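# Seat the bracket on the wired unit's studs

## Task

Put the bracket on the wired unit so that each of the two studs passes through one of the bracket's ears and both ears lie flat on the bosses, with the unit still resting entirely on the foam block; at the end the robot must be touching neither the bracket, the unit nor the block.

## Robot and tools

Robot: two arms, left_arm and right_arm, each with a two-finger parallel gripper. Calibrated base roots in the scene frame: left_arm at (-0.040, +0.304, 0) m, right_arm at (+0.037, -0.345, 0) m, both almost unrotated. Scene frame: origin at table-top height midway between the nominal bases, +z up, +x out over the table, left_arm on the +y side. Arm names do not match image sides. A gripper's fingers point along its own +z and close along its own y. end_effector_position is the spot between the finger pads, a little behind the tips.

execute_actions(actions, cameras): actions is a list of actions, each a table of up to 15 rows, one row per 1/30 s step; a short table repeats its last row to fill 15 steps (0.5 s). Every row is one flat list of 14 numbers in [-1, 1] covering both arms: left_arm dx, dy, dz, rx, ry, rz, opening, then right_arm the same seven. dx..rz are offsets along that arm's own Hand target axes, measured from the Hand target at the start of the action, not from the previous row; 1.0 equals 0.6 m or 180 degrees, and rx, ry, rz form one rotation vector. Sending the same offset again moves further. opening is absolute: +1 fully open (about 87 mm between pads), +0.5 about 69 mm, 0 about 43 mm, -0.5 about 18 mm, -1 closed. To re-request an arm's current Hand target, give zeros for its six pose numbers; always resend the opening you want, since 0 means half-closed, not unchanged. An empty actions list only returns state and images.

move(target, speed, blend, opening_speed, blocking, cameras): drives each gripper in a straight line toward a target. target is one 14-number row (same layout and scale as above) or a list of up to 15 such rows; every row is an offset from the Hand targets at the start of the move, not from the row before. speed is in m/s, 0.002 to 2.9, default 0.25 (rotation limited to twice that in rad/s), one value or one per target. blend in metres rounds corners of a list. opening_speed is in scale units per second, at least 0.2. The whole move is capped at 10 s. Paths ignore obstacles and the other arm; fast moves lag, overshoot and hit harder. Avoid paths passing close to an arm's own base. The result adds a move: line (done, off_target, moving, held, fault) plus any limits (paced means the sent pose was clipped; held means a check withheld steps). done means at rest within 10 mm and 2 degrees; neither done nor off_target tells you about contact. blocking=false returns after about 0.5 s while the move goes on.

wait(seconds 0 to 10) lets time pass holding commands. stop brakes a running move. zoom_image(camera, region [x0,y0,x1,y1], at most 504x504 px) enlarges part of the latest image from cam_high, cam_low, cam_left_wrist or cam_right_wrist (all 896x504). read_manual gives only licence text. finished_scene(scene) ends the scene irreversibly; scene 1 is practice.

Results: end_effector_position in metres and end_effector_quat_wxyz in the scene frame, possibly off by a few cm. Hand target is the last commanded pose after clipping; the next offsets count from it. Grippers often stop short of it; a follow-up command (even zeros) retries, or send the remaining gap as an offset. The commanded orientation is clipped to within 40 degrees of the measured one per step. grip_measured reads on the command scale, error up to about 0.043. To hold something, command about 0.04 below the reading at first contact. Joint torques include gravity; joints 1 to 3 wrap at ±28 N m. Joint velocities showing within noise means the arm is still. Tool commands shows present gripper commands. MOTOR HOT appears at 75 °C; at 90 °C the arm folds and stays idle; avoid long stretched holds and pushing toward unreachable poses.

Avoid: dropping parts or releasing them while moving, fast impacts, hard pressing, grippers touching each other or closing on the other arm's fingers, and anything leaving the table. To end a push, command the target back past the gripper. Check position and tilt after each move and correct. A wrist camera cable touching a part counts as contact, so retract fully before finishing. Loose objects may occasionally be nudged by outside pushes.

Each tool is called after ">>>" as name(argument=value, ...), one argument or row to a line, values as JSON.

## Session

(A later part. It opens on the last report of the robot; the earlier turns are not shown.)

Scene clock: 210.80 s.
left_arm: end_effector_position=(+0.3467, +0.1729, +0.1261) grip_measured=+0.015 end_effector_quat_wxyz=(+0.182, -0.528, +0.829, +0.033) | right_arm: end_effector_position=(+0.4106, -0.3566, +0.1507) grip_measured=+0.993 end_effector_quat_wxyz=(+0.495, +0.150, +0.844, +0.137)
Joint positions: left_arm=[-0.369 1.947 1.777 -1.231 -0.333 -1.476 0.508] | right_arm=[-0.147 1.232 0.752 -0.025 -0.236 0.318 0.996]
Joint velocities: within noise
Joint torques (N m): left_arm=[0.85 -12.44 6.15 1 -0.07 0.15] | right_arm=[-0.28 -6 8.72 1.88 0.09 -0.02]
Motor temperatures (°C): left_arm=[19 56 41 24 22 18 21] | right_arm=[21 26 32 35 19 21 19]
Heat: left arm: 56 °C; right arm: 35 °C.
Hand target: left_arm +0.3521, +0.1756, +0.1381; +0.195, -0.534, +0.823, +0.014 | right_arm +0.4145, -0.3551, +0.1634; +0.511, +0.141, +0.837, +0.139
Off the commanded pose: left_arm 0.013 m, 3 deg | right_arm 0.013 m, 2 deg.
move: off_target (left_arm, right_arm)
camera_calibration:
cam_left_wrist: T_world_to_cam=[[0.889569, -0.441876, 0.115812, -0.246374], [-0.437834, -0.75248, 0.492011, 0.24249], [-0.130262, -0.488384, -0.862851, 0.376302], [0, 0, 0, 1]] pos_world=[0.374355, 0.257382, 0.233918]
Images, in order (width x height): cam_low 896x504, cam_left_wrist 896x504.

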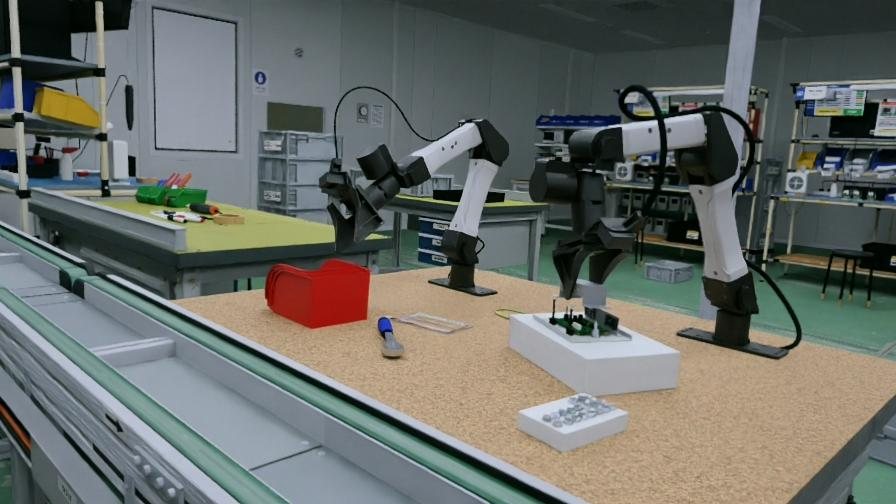

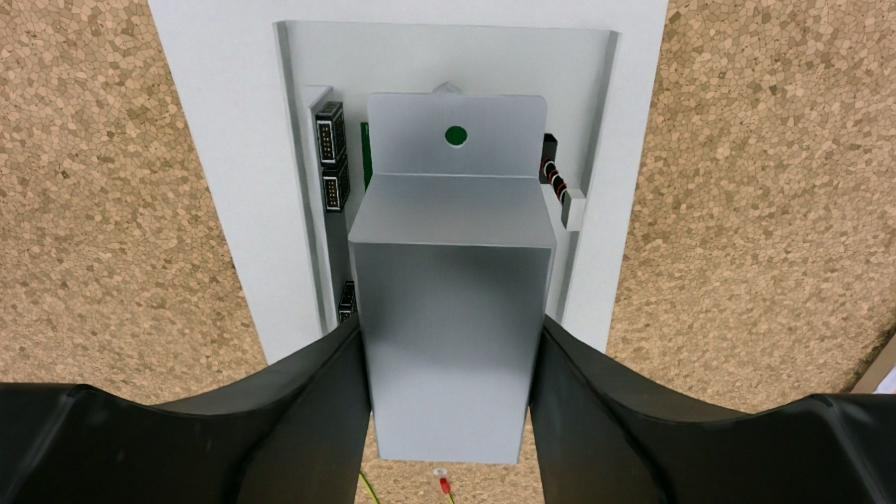

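>>> move(
  target=[0.0117,0.0072,0.0233,-0.0103,0,0.0042,-0.06,0,0,0,0,0,0,1],
  speed=0.05,
  cameras=["cam_left_wrist","cam_low"],
)

>>> zoom_image(
  camera="cam_left_wrist",
  region=[400, 50, 510, 160],
)

>>> zoom_image(
  camera="cam_low",
  region=[550, 275, 620, 345],
)

Scene clock: 226.47 s.
left_arm: end_effector_position=(+0.3449, +0.1736, +0.1199) grip_measured=+0.015 end_effector_quat_wxyz=(+0.179, -0.527, +0.830, +0.037) | right_arm: end_effector_position=(+0.4106, -0.3566, +0.1507) grip_measured=+0.993 end_effector_quat_wxyz=(+0.495, +0.150, +0.844, +0.137)
Joint positions: left_arm=[-0.369 1.947 1.754 -1.217 -0.333 -1.476 0.508] | right_arm=[-0.147 1.232 0.752 -0.025 -0.236 0.318 0.996]
Joint velocities: within noise
Joint torques (N m): left_arm=[0.31 -10.04 6.08 0.98 -0.11 0.12] | right_arm=[-0.46 -6.12 8.76 1.88 0.11 -0.01]
Motor temperatures (°C): left_arm=[19 58 42 25 22 18 21] | right_arm=[21 26 32 36 19 21 19]
Heat: left arm: 58 °C; right arm: 36 °C.
Hand target: left_arm +0.3501, +0.1746, +0.1220; +0.187, -0.531, +0.826, +0.028 | right_arm +0.4145, -0.3551, +0.1634; +0.511, +0.141, +0.837, +0.139
Off the commanded pose: left_arm 0.006 m, 1 deg | right_arm 0.013 m, 2 deg.
move: off_target (right_arm)
camera_calibration:
cam_left_wrist: T_world_to_cam=[[0.890501, -0.442294, 0.106695, -0.242838], [-0.433645, -0.754103, 0.493235, 0.24393], [-0.137696, -0.485494, -0.863328, 0.373328], [0, 0, 0, 1]] pos_world=[0.373432, 0.257791, 0.2279]
Images, in order (width x height): cam_low 896x504, cam_left_wrist 896x504.

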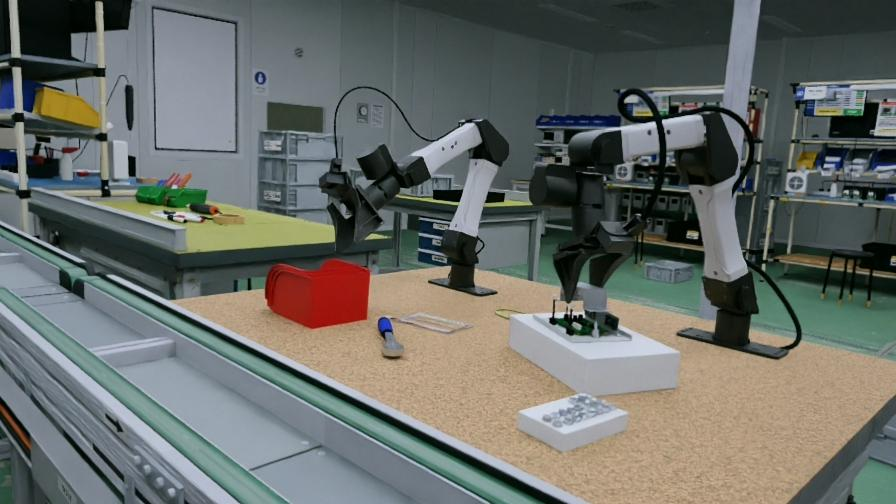

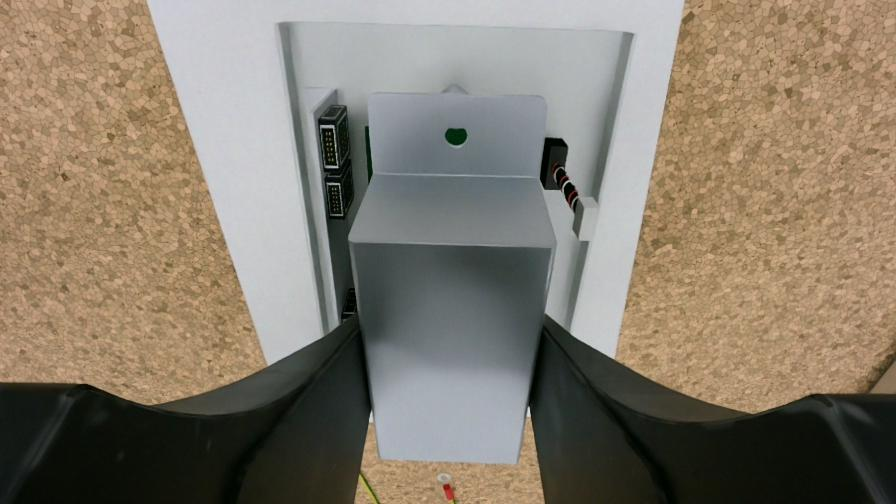

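Scaled by 4.582 from the camera's 896x504 image, which has a finer 1280x720 frame.

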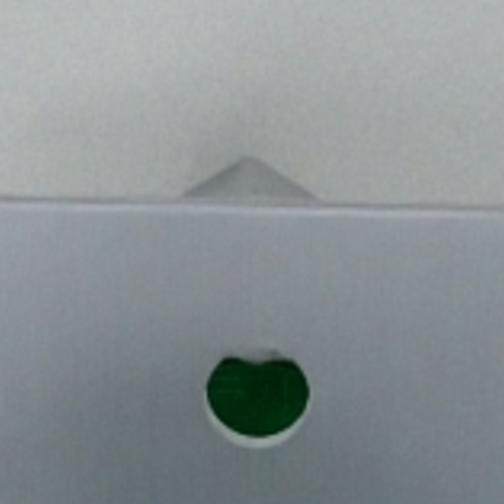

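Scaled by 7.200 from the camera's 896x504 image, which has a finer 1280x720 frame.

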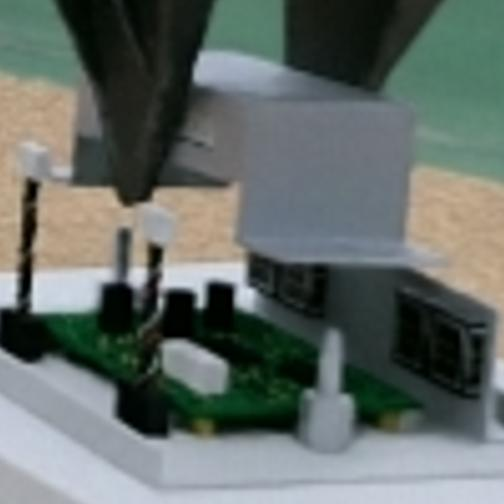

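>>> move(
  target=[0.0117,0.0047,0.0202,-0.0077,0,0.0031,-0.06,0,0,0,0,0,0,1],
  speed=0.05,
  cameras=["cam_left_wrist","cam_low"],
)

>>> zoom_image(
  camera="cam_left_wrist",
  region=[400, 50, 510, 160],
)

>>> zoom_image(
  camera="cam_low",
  region=[550, 275, 620, 345],
)

Scene clock: 232.77 s.
left_arm: end_effector_position=(+0.3439, +0.1740, +0.1043) grip_measured=+0.015 end_effector_quat_wxyz=(+0.171, -0.526, +0.832, +0.049) | right_arm: end_effector_position=(+0.4106, -0.3566, +0.1507) grip_measured=+0.993 end_effector_quat_wxyz=(+0.495, +0.150, +0.844, +0.137)
Joint positions: left_arm=[-0.369 1.973 1.732 -1.2 -0.333 -1.476 0.508] | right_arm=[-0.147 1.232 0.752 -0.025 -0.236 0.318 0.996]
Joint velocities: within noise
Joint torques (N m): left_arm=[-0.35 -10.56 6.06 0.89 -0.14 0.06] | right_arm=[-0.47 -6 8.59 1.9 0.08 -0.03]
Motor temperatures (°C): left_arm=[19 57 42 25 22 18 21] | right_arm=[21 26 32 36 19 21 19]
Heat: left arm: 57 °C; right arm: 36 °C.
Hand target: left_arm +0.3484, +0.1727, +0.1079; +0.180, -0.530, +0.828, +0.039 | right_arm +0.4145, -0.3551, +0.1634; +0.511, +0.141, +0.837, +0.139
Off the commanded pose: left_arm 0.006 m, 2 deg | right_arm 0.013 m, 2 deg.
move: off_target (right_arm)
camera_calibration:
cam_left_wrist: T_world_to_cam=[[0.893124, -0.443291, 0.0763077, -0.237729], [-0.419474, -0.759573, 0.497082, 0.247134], [-0.162391, -0.475965, -0.864342, 0.366808], [0, 0, 0, 1]] pos_world=[0.375554, 0.256921, 0.212342]
Images, in order (width x height): cam_low 896x504, cam_left_wrist 896x504.

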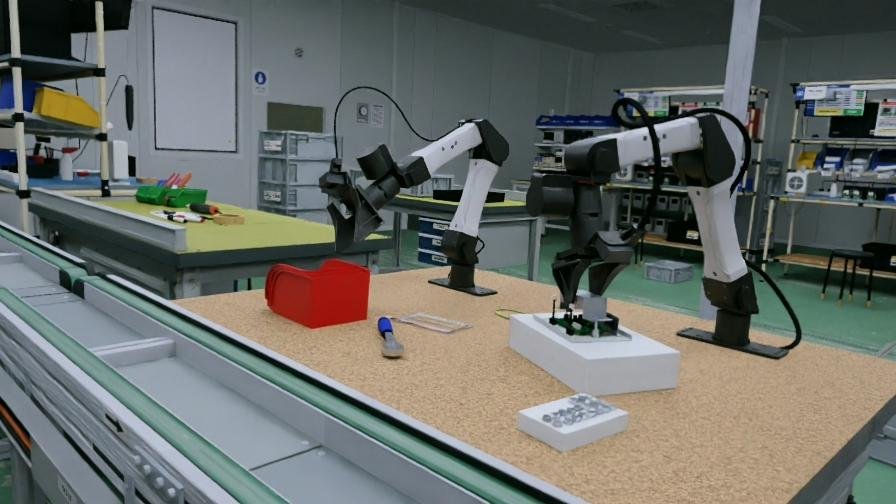

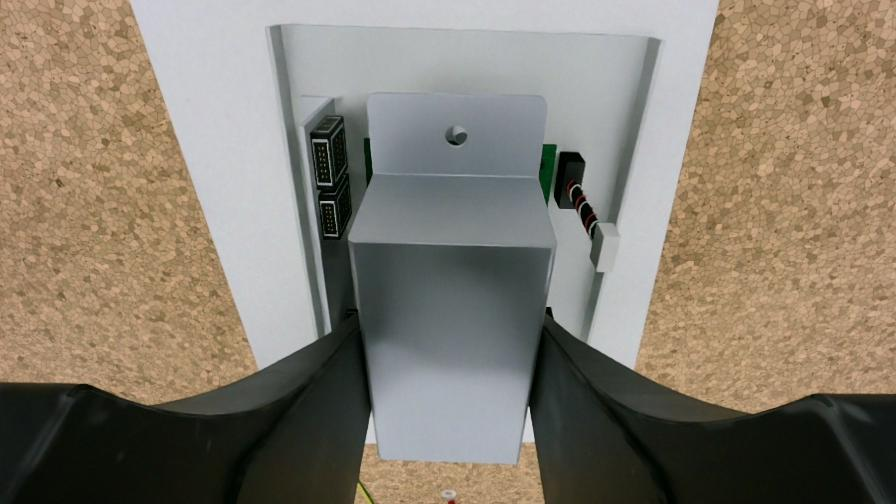

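Scaled by 4.582 from the camera's 896x504 image, which has a finer 1280x720 frame.

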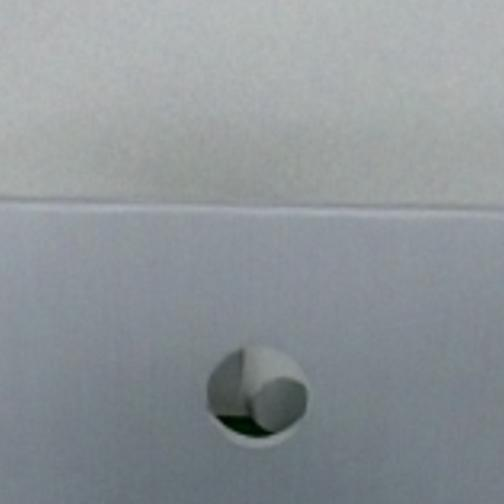

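Scaled by 7.200 from the camera's 896x504 image, which has a finer 1280x720 frame.

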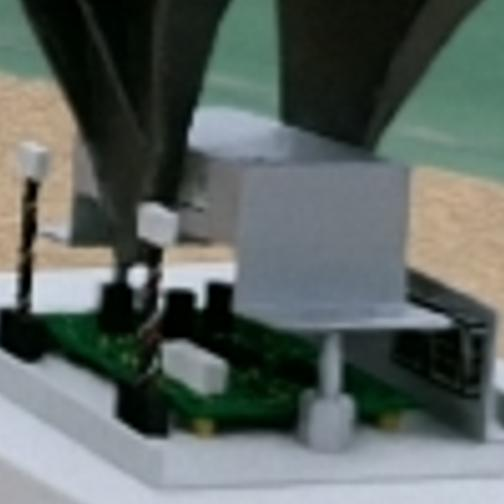

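>>> move(
  target=[
    [0.004,-0.0055,-0.0112,0,0,0,-0.06,0,0,0,0,0,0,1],
    [0.0062,-0.003,0.0002,0,0,0,-0.06,0,0,0,0,0,0,1],
  ],
  speed=0.04,
  cameras=["cam_left_wrist","cam_low"],
)

>>> zoom_image(
  camera="cam_left_wrist",
  region=[400, 50, 510, 160],
)

>>> zoom_image(
  camera="cam_low",
  region=[550, 275, 620, 345],
)

Scene clock: 239.80 s.
left_arm: end_effector_position=(+0.3429, +0.1704, +0.1008) grip_measured=+0.015 end_effector_quat_wxyz=(+0.169, -0.522, +0.835, +0.051) | right_arm: end_effector_position=(+0.4106, -0.3566, +0.1507) grip_measured=+0.993 end_effector_quat_wxyz=(+0.495, +0.150, +0.844, +0.137)
Joint positions: left_arm=[-0.378 1.983 1.732 -1.198 -0.333 -1.476 0.508] | right_arm=[-0.147 1.232 0.752 -0.025 -0.236 0.318 0.996]
Joint velocities: within noise
Joint torques (N m): left_arm=[-0.36 -10.71 6.71 0.84 -0.16 -0.04] | right_arm=[-0.42 -6.06 8.46 1.92 0.1 -0.03]
Motor temperatures (°C): left_arm=[19 59 41 25 22 18 21] | right_arm=[21 26 32 36 19 21 19]
Heat: left arm: 59 °C; right arm: 36 °C.
Hand target: left_arm +0.3486, +0.1687, +0.1068; +0.180, -0.530, +0.828, +0.039 | right_arm +0.4145, -0.3551, +0.1634; +0.511, +0.141, +0.837, +0.139
Off the commanded pose: left_arm 0.008 m, 2 deg | right_arm 0.013 m, 2 deg.
move: off_target (right_arm)
camera_calibration:
cam_left_wrist: T_world_to_cam=[[0.889512, -0.451727, 0.0686397, -0.234732], [-0.422914, -0.757119, 0.49791, 0.246425], [-0.172951, -0.471926, -0.864508, 0.364847], [0, 0, 0, 1]] pos_world=[0.376114, 0.252719, 0.208827]
Images, in order (width x height): cam_low 896x504, cam_left_wrist 896x504.

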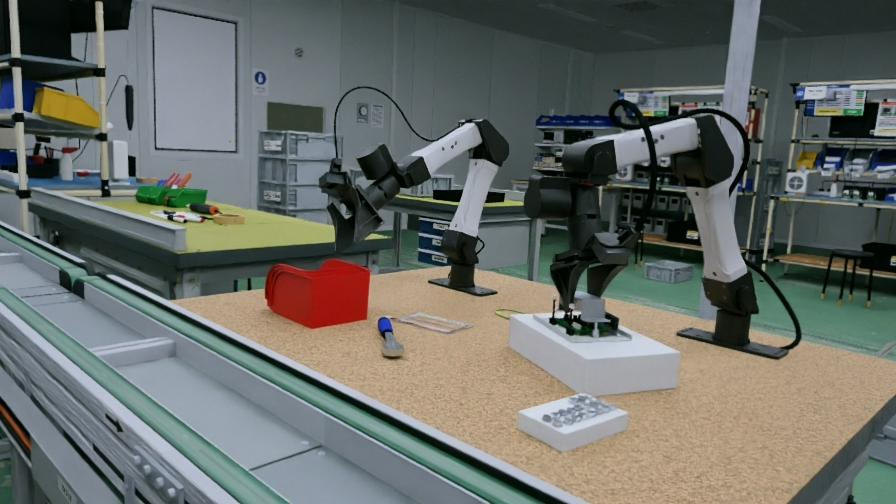

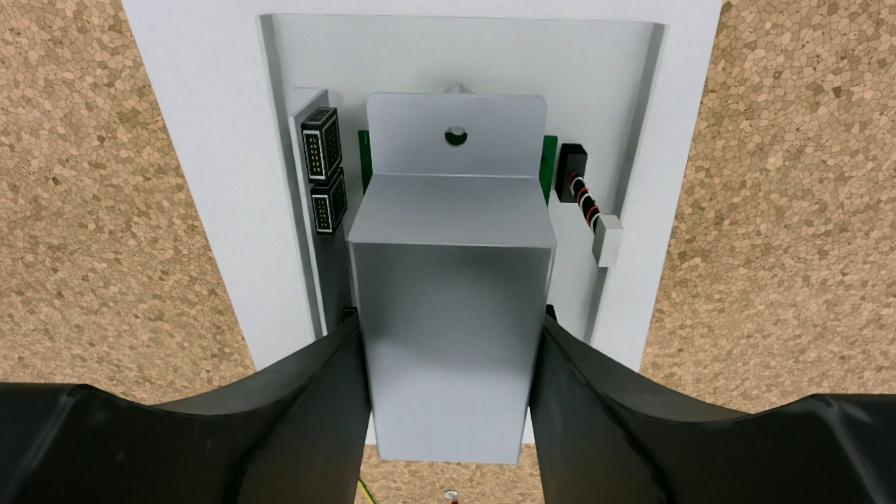

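Scaled by 4.582 from the camera's 896x504 image, which has a finer 1280x720 frame.

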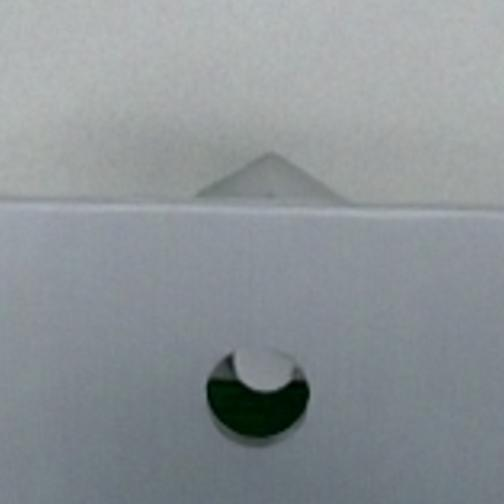

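Scaled by 7.200 from the camera's 896x504 image, which has a finer 1280x720 frame.

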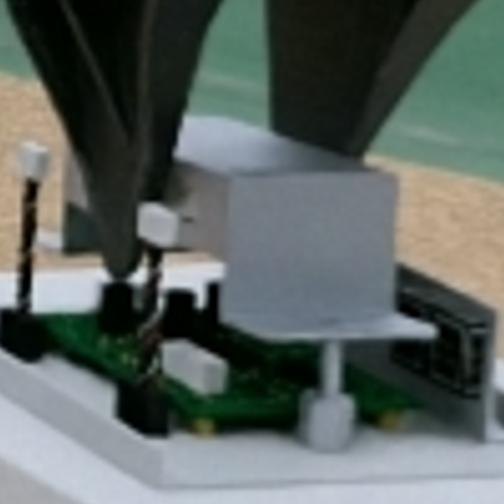

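>>> move(
  target=[0.0029,0.0012,0.0096,0,0,0,-0.06,0,0,0,0,0,0,1],
  speed=0.03,
  cameras=["cam_left_wrist","cam_low"],
)

>>> zoom_image(
  camera="cam_left_wrist",
  region=[400, 50, 510, 160],
)

>>> zoom_image(
  camera="cam_low",
  region=[550, 275, 620, 345],
)

Scene clock: 247.33 s.
left_arm: end_effector_position=(+0.3431, +0.1697, +0.0989) grip_measured=+0.015 end_effector_quat_wxyz=(+0.169, -0.521, +0.835, +0.050) | right_arm: end_effector_position=(+0.4106, -0.3566, +0.1507) grip_measured=+0.993 end_effector_quat_wxyz=(+0.495, +0.150, +0.844, +0.137)
Joint positions: left_arm=[-0.38 1.983 1.725 -1.189 -0.333 -1.476 0.508] | right_arm=[-0.147 1.232 0.752 -0.025 -0.236 0.318 0.996]
Joint velocities: within noise
Joint torques (N m): left_arm=[-0.27 -10.65 5.3 1.01 -0.15 -0.03] | right_arm=[-0.32 -6.04 8.5 1.89 0.05 -0.01]
Motor temperatures (°C): left_arm=[19 58 41 25 22 18 21] | right_arm=[21 26 32 36 19 21 19]
Heat: left arm: 58 °C; right arm: 36 °C.
Hand target: left_arm +0.3488, +0.1690, +0.1007; +0.180, -0.530, +0.828, +0.039 | right_arm +0.4145, -0.3551, +0.1634; +0.511, +0.141, +0.837, +0.139
Off the commanded pose: left_arm 0.006 m, 2 deg | right_arm 0.013 m, 2 deg.
move: off_target (right_arm)
camera_calibration:
cam_left_wrist: T_world_to_cam=[[0.888742, -0.453004, 0.0701738, -0.234715], [-0.424742, -0.756189, 0.497768, 0.247362], [-0.172426, -0.472193, -0.864467, 0.362753], [0, 0, 0, 1]] pos_world=[0.376215, 0.252015, 0.20693]
Images, in order (width x height): cam_low 896x504, cam_left_wrist 896x504.

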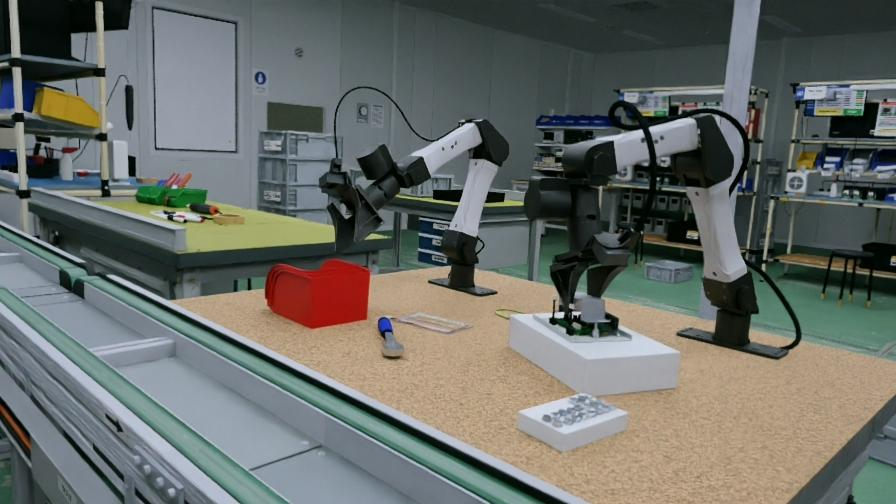

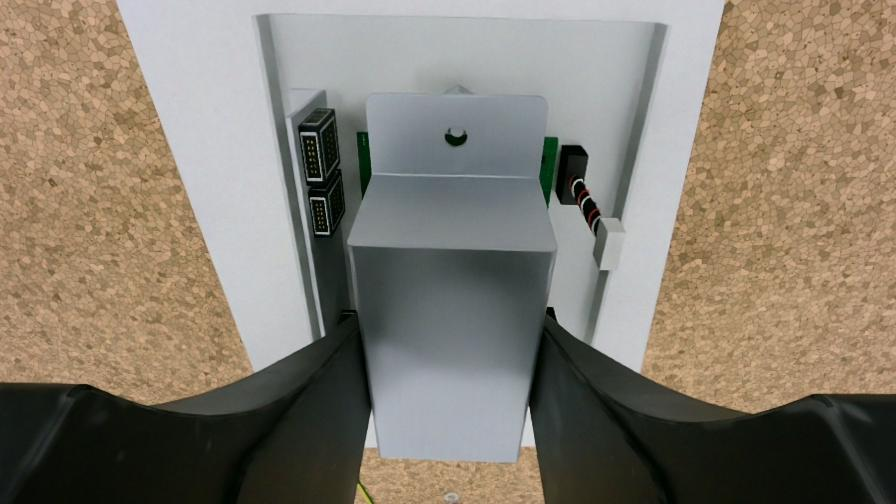

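Scaled by 4.582 from the camera's 896x504 image, which has a finer 1280x720 frame.

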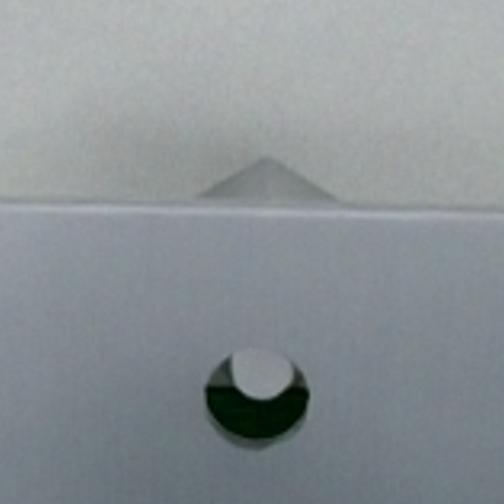

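Scaled by 7.200 from the camera's 896x504 image, which has a finer 1280x720 frame.

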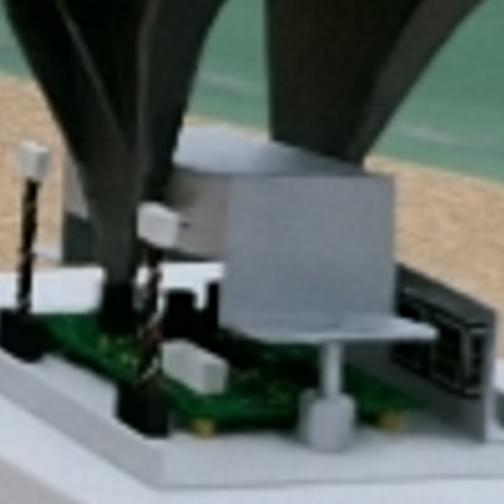

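>>> move(
  target=[
    [-0.0087,-0.003,-0.0117,0,0.0056,0,-0.06,0,0,0,0,0,0,1],
    [-0.0045,-0.0008,-0.002,0,0.0056,0,-0.06,0,0,0,0,0,0,1],
  ],
  speed=0.04,
  cameras=["cam_left_wrist","cam_low"],
)

>>> zoom_image(
  camera="cam_left_wrist",
  region=[400, 50, 510, 160],
)

>>> zoom_image(
  camera="cam_low",
  region=[550, 275, 620, 345],
)

Scene clock: 257.43 s.
left_arm: end_effector_position=(+0.3432, +0.1700, +0.0989) grip_measured=+0.015 end_effector_quat_wxyz=(+0.168, -0.522, +0.835, +0.050) | right_arm: end_effector_position=(+0.4106, -0.3566, +0.1507) grip_measured=+0.993 end_effector_quat_wxyz=(+0.495, +0.150, +0.844, +0.137)
Joint positions: left_arm=[-0.378 1.983 1.725 -1.189 -0.332 -1.476 0.508] | right_arm=[-0.147 1.232 0.752 -0.025 -0.236 0.318 0.996]
Joint velocities: within noise
Joint torques (N m): left_arm=[0.99 -10.54 6.39 0.94 0.03 0.1] | right_arm=[-0.21 -6.2 8.68 1.9 0.06 -0.04]
Motor temperatures (°C): left_arm=[19 57 41 25 22 18 21] | right_arm=[21 26 32 36 19 21 19]
Heat: left arm: 57 °C; right arm: 36 °C.
Hand target: left_arm +0.3499, +0.1708, +0.1028; +0.173, -0.530, +0.829, +0.035 | right_arm +0.4145, -0.3551, +0.1634; +0.511, +0.141, +0.837, +0.139
Off the commanded pose: left_arm 0.008 m, 2 deg | right_arm 0.013 m, 2 deg.
move: off_target (right_arm)
camera_calibration:
cam_left_wrist: T_world_to_cam=[[0.889403, -0.451684, 0.0703169, -0.235177], [-0.423432, -0.756081, 0.499046, 0.247095], [-0.172246, -0.473627, -0.863718, 0.362975], [0, 0, 0, 1]] pos_world=[0.376316, 0.252513, 0.206733]
Images, in order (width x height): cam_low 896x504, cam_left_wrist 896x504.

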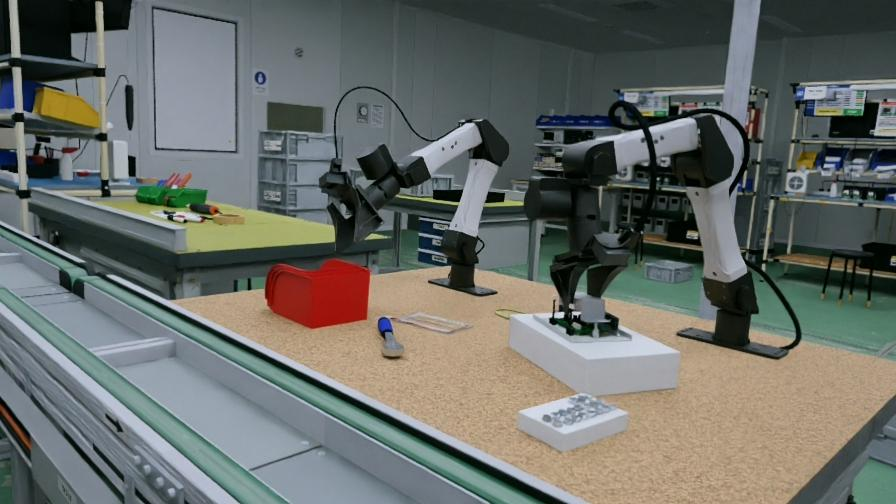

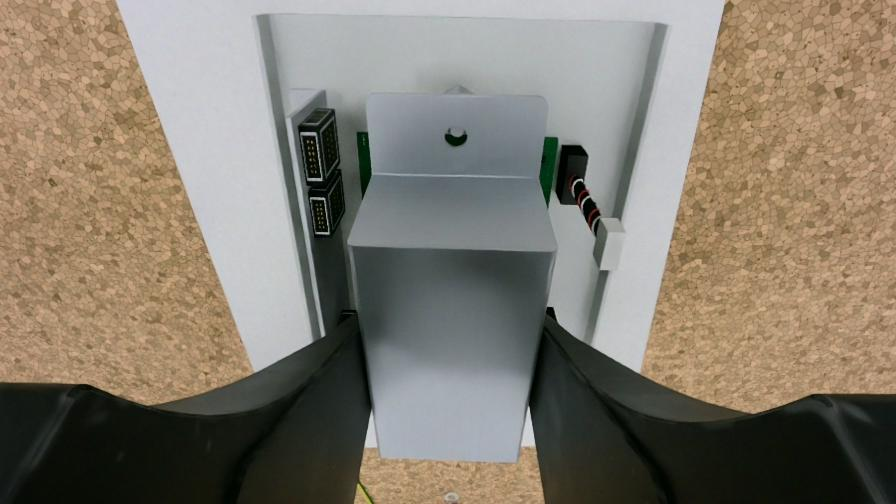

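Scaled by 4.582 from the camera's 896x504 image, which has a finer 1280x720 frame.

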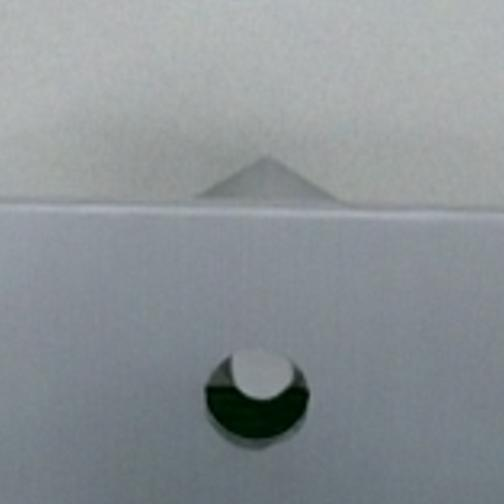

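Scaled by 7.200 from the camera's 896x504 image, which has a finer 1280x720 frame.

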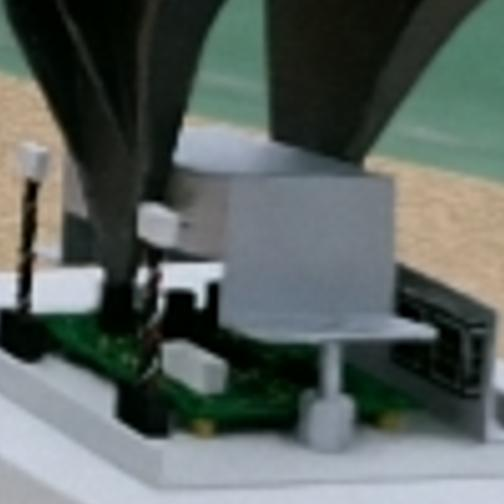

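>>> move(
  target=[
    [-0.0145,-0.0058,-0.0225,0,0,0,-0.06,0,0,0,0,0,0,1],
    [-0.0057,-0.002,-0.0067,0,0,0,-0.06,0,0,0,0,0,0,1],
  ],
  speed=0.05,
  cameras=["cam_left_wrist","cam_low"],
)

>>> zoom_image(
  camera="cam_left_wrist",
  region=[400, 50, 510, 160],
)

>>> zoom_image(
  camera="cam_low",
  region=[550, 275, 620, 345],
)

Scene clock: 264.73 s.
left_arm: end_effector_position=(+0.3458, +0.1732, +0.1014) grip_measured=+0.015 end_effector_quat_wxyz=(+0.166, -0.527, +0.832, +0.047) | right_arm: end_effector_position=(+0.4106, -0.3566, +0.1507) grip_measured=+0.993 end_effector_quat_wxyz=(+0.495, +0.150, +0.844, +0.137)
Joint positions: left_arm=[-0.364 1.984 1.737 -1.195 -0.322 -1.475 0.508] | right_arm=[-0.147 1.232 0.752 -0.025 -0.236 0.318 0.996]
Joint velocities: within noise
Joint torques (N m): left_arm=[0.58 -10.55 7.45 0.79 -0.04 0.12] | right_arm=[-0.47 -5.93 8.61 1.93 0.04 -0.06]
Motor temperatures (°C): left_arm=[19 57 41 25 22 18 21] | right_arm=[21 26 32 36 19 21 19]
Heat: left arm: 57 °C; right arm: 36 °C.
Hand target: left_arm +0.3513, +0.1723, +0.1079; +0.173, -0.530, +0.829, +0.035 | right_arm +0.4145, -0.3551, +0.1634; +0.511, +0.141, +0.837, +0.139
Off the commanded pose: left_arm 0.009 m, 2 deg | right_arm 0.013 m, 2 deg.
move: off_target (right_arm)
camera_calibration:
cam_left_wrist: T_world_to_cam=[[0.894335, -0.441028, 0.0752224, -0.240256], [-0.415292, -0.755798, 0.506263, 0.245814], [-0.166423, -0.484008, -0.859092, 0.366466], [0, 0, 0, 1]] pos_world=[0.377942, 0.257198, 0.208455]
Images, in order (width x height): cam_low 896x504, cam_left_wrist 896x504.

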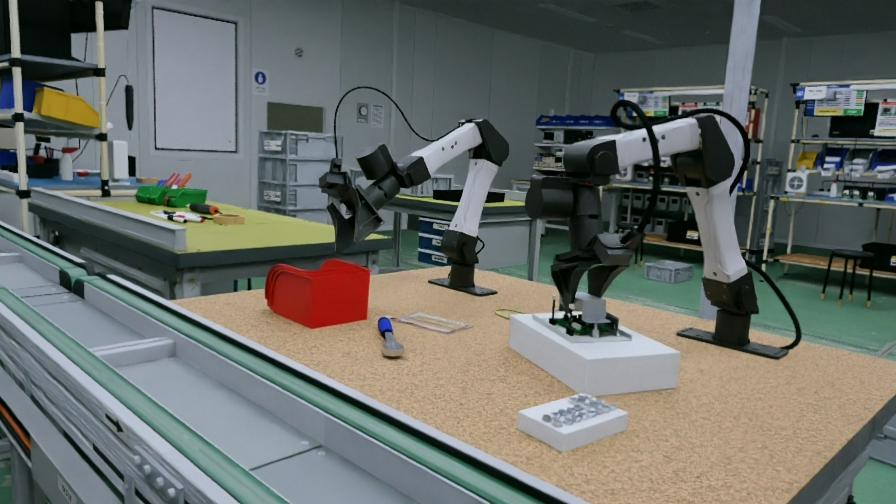

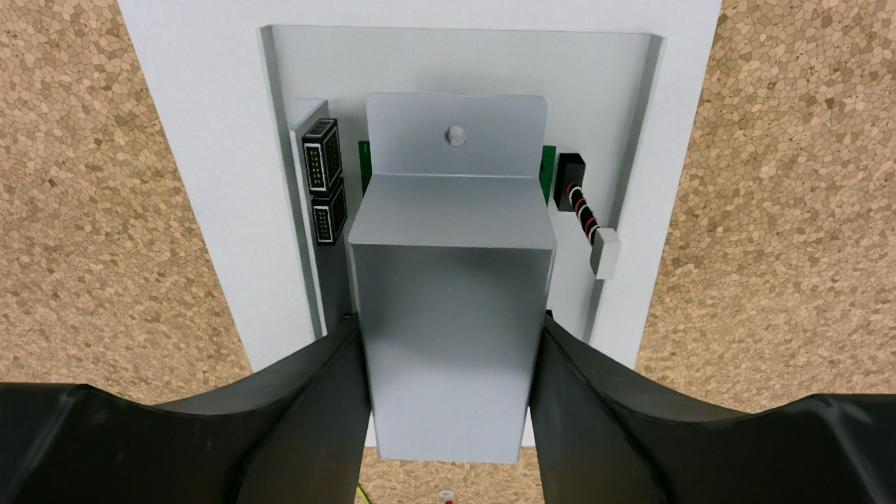

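Scaled by 4.582 from the camera's 896x504 image, which has a finer 1280x720 frame.

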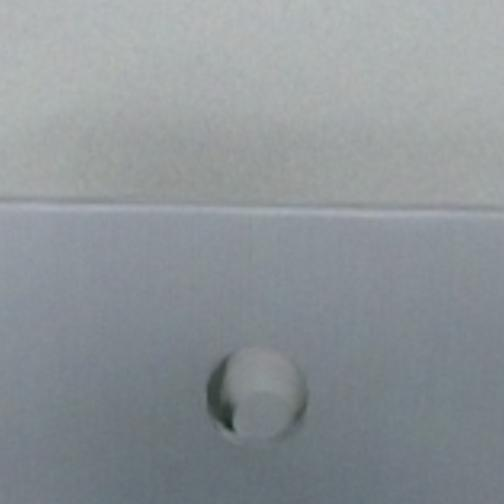

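Scaled by 7.200 from the camera's 896x504 image, which has a finer 1280x720 frame.

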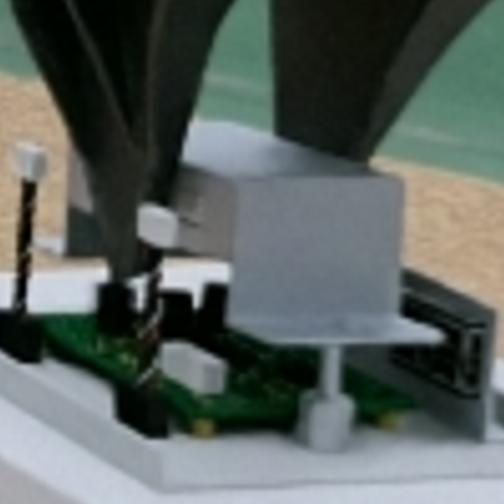

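>>> move(
  target=[
    [0.0015,-0.004,-0.0142,0,0,0,-0.06,0,0,0,0,0,0,1],
    [0.0053,-0.0003,0.001,0,0,0,-0.06,0,0,0,0,0,0,1],
  ],
  speed=0.05,
  cameras=["cam_left_wrist","cam_low"],
)

>>> zoom_image(
  camera="cam_left_wrist",
  region=[400, 50, 510, 160],
)

>>> zoom_image(
  camera="cam_low",
  region=[550, 275, 620, 345],
)

Scene clock: 273.13 s.
left_arm: end_effector_position=(+0.3458, +0.1732, +0.1014) grip_measured=+0.015 end_effector_quat_wxyz=(+0.166, -0.527, +0.832, +0.047) | right_arm: end_effector_position=(+0.4106, -0.3566, +0.1507) grip_measured=+0.993 end_effector_quat_wxyz=(+0.495, +0.150, +0.844, +0.137)
Joint positions: left_arm=[-0.364 1.984 1.737 -1.195 -0.322 -1.475 0.508] | right_arm=[-0.147 1.232 0.752 -0.025 -0.236 0.318 0.996]
Joint velocities: within noise
Joint torques (N m): left_arm=[-0.1 -10.43 7.05 0.83 -0.05 0.06] | right_arm=[-0.25 -5.98 8.61 1.88 0.06 0.02]
Motor temperatures (°C): left_arm=[19 59 41 24 22 18 21] | right_arm=[21 26 32 36 19 21 19]
Heat: left arm: 59 °C; right arm: 36 °C.
Hand target: left_arm +0.3504, +0.1696, +0.1063; +0.173, -0.530, +0.829, +0.035 | right_arm +0.4145, -0.3551, +0.1634; +0.511, +0.141, +0.837, +0.139
Off the commanded pose: left_arm 0.008 m, 2 deg | right_arm 0.013 m, 2 deg.
move: off_target (right_arm)
camera_calibration:
cam_left_wrist: T_world_to_cam=[[0.894335, -0.441028, 0.0752224, -0.240256], [-0.415292, -0.755798, 0.506263, 0.245814], [-0.166423, -0.484008, -0.859092, 0.366466], [0, 0, 0, 1]] pos_world=[0.377942, 0.257198, 0.208455]
Images, in order (width x height): cam_low 896x504, cam_left_wrist 896x504.

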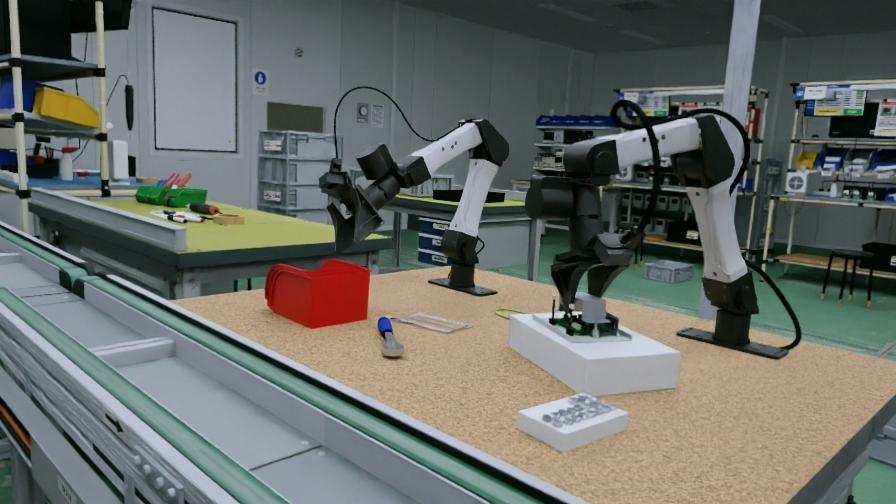

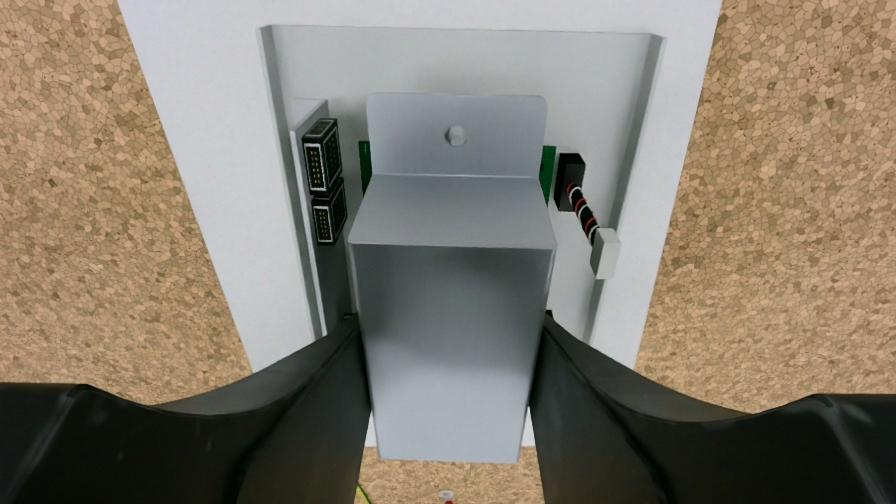

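Scaled by 4.582 from the camera's 896x504 image, which has a finer 1280x720 frame.

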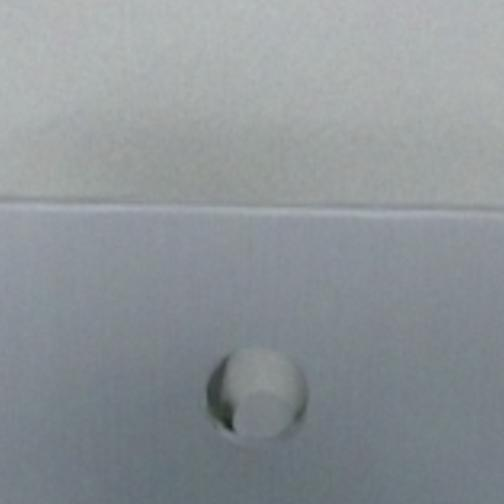

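Scaled by 7.200 from the camera's 896x504 image, which has a finer 1280x720 frame.

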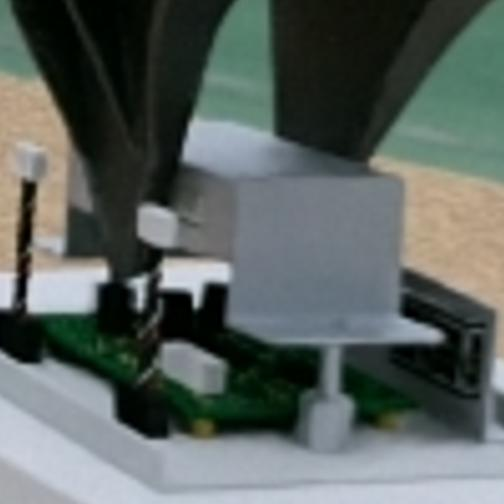

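>>> move(
  target=[0.0042,-0.0017,-0.001,0,0,0,-0.06,0,0,0,0,0,0,1],
  speed=0.02,
  cameras=["cam_left_wrist"],
)

>>> zoom_image(
  camera="cam_left_wrist",
  region=[400, 50, 510, 160],
)

Scene clock: 277.23 s.
left_arm: end_effector_position=(+0.3458, +0.1732, +0.1014) grip_measured=+0.015 end_effector_quat_wxyz=(+0.166, -0.527, +0.832, +0.047) | right_arm: end_effector_position=(+0.4106, -0.3566, +0.1507) grip_measured=+0.993 end_effector_quat_wxyz=(+0.495, +0.150, +0.844, +0.137)
Joint positions: left_arm=[-0.364 1.984 1.737 -1.195 -0.322 -1.475 0.508] | right_arm=[-0.147 1.232 0.752 -0.025 -0.236 0.318 0.996]
Joint velocities: within noise
Joint torques (N m): left_arm=[-0.73 -10.09 7.54 0.79 -0.07 -0.01] | right_arm=[-0.25 -5.85 8.68 1.9 0.06 -0.01]
Motor temperatures (°C): left_arm=[19 60 41 24 22 18 21] | right_arm=[21 26 32 36 19 21 19]
Heat: left arm: 60 °C; right arm: 36 °C.
Hand target: left_arm +0.3502, +0.1668, +0.1062; +0.173, -0.530, +0.829, +0.035 | right_arm +0.4145, -0.3551, +0.1634; +0.511, +0.141, +0.837, +0.139
Off the commanded pose: left_arm 0.009 m, 2 deg | right_arm 0.013 m, 2 deg.
move: off_target (right_arm)
camera_calibration:
cam_left_wrist: T_world_to_cam=[[0.894335, -0.441028, 0.0752224, -0.240256], [-0.415292, -0.755798, 0.506263, 0.245814], [-0.166423, -0.484008, -0.859092, 0.366466], [0, 0, 0, 1]] pos_world=[0.377942, 0.257198, 0.208455]
Images, in order (width x height): cam_left_wrist 896x504.

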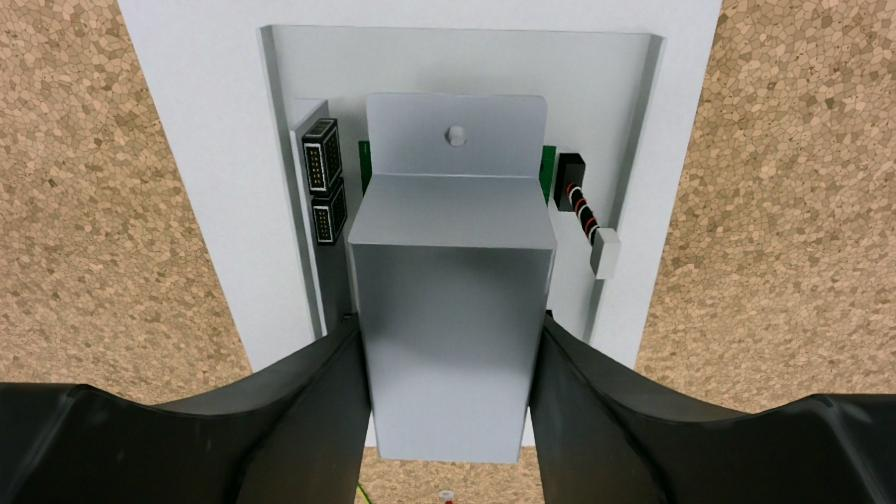

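Scaled by 4.582 from the camera's 896x504 image, which has a finer 1280x720 frame.

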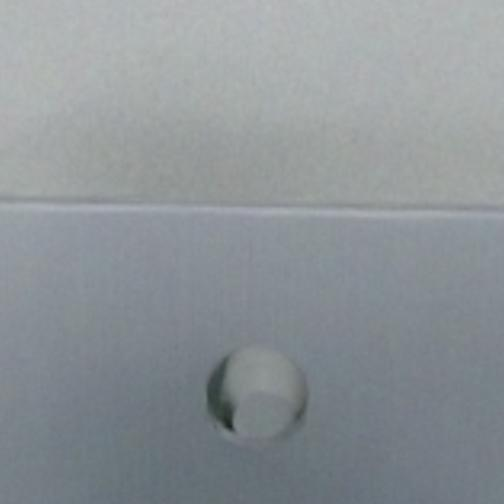

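>>> move(
  target=[0.0022,-0.0011,-0.0006,0,0,0,-0.06,0,0,0,0,0,0,1],
  speed=0.02,
  cameras=[],
)

Scene clock: 280.87 s.
left_arm: end_effector_position=(+0.3456, +0.1726, +0.1008) grip_measured=+0.015 end_effector_quat_wxyz=(+0.165, -0.527, +0.833, +0.047) | right_arm: end_effector_position=(+0.4106, -0.3566, +0.1507) grip_measured=+0.993 end_effector_quat_wxyz=(+0.495, +0.150, +0.844, +0.137)
Joint positions: left_arm=[-0.366 1.986 1.737 -1.195 -0.322 -1.475 0.508] | right_arm=[-0.147 1.232 0.752 -0.025 -0.236 0.318 0.996]
Joint velocities: within noise
Joint torques (N m): left_arm=[-0.61 -9.95 7.88 0.76 -0.07 -0.05] | right_arm=[-0.39 -5.93 8.79 1.87 0.08 -0.03]
Motor temperatures (°C): left_arm=[19 60 42 24 22 18 21] | right_arm=[21 26 32 36 19 21 19]
Heat: left arm: 60 °C; right arm: 36 °C.
Hand target: left_arm +0.3502, +0.1653, +0.1062; +0.173, -0.530, +0.829, +0.035 | right_arm +0.4145, -0.3551, +0.1634; +0.511, +0.141, +0.837, +0.139
Off the commanded pose: left_arm 0.010 m, 2 deg | right_arm 0.013 m, 2 deg.
move: off_target (right_arm)
No camera images: "cameras" was empty.

>>> move(
  target=[0.0027,-0.0013,-0.0007,0,0,0,-0.06,0,0,0,0,0,0,1],
  speed=0.02,
  cameras=["cam_left_wrist"],
)

>>> zoom_image(
  camera="cam_left_wrist",
  region=[400, 50, 510, 160],
)

Scene clock: 287.13 s.
left_arm: end_effector_position=(+0.3449, +0.1709, +0.0967) grip_measured=+0.015 end_effector_quat_wxyz=(+0.162, -0.525, +0.834, +0.051) | right_arm: end_effector_position=(+0.4106, -0.3566, +0.1507) grip_measured=+0.993 end_effector_quat_wxyz=(+0.495, +0.150, +0.844, +0.137)
Joint positions: left_arm=[-0.37 1.996 1.737 -1.195 -0.322 -1.476 0.508] | right_arm=[-0.147 1.232 0.752 -0.025 -0.236 0.318 0.996]
Joint velocities: within noise
Joint torques (N m): left_arm=[-0.62 -10.69 8.27 0.71 -0.08 -0.07] | right_arm=[-0.42 -6.11 8.66 1.86 0.12 -0.06]
Motor temperatures (°C): left_arm=[19 61 42 24 22 18 21] | right_arm=[21 26 32 36 19 21 19]
Heat: left arm: 61 °C; right arm: 36 °C.
Hand target: left_arm +0.3502, +0.1635, +0.1061; +0.173, -0.530, +0.829, +0.035 | right_arm +0.4145, -0.3551, +0.1634; +0.511, +0.141, +0.837, +0.139
Off the commanded pose: left_arm 0.013 m, 2 deg | right_arm 0.013 m, 2 deg.
move: off_target (left_arm, right_arm)
camera_calibration:
cam_left_wrist: T_world_to_cam=[[0.893017, -0.445523, 0.0634857, -0.237733], [-0.413232, -0.75594, 0.507734, 0.245247], [-0.178216, -0.479649, -0.859171, 0.364492], [0, 0, 0, 1]] pos_world=[0.378601, 0.254305, 0.203733]
Images, in order (width x height): cam_left_wrist 896x504.

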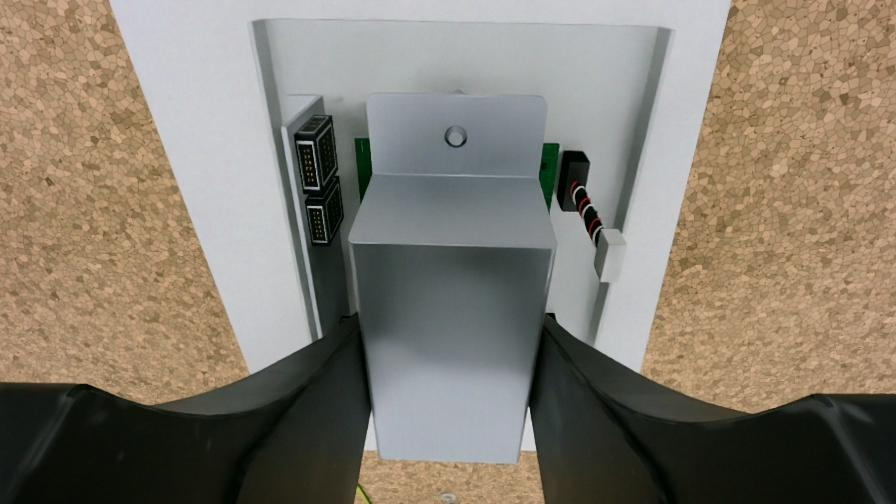

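Scaled by 4.582 from the camera's 896x504 image, which has a finer 1280x720 frame.

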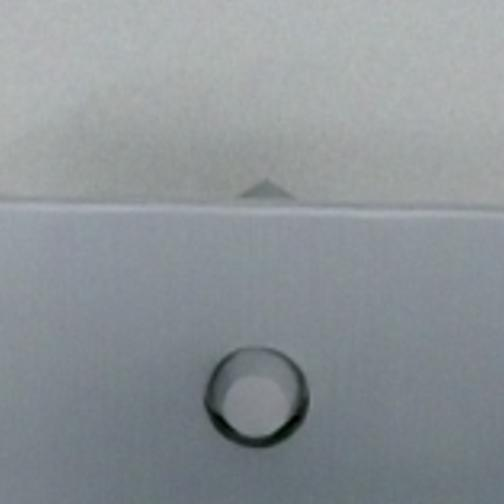

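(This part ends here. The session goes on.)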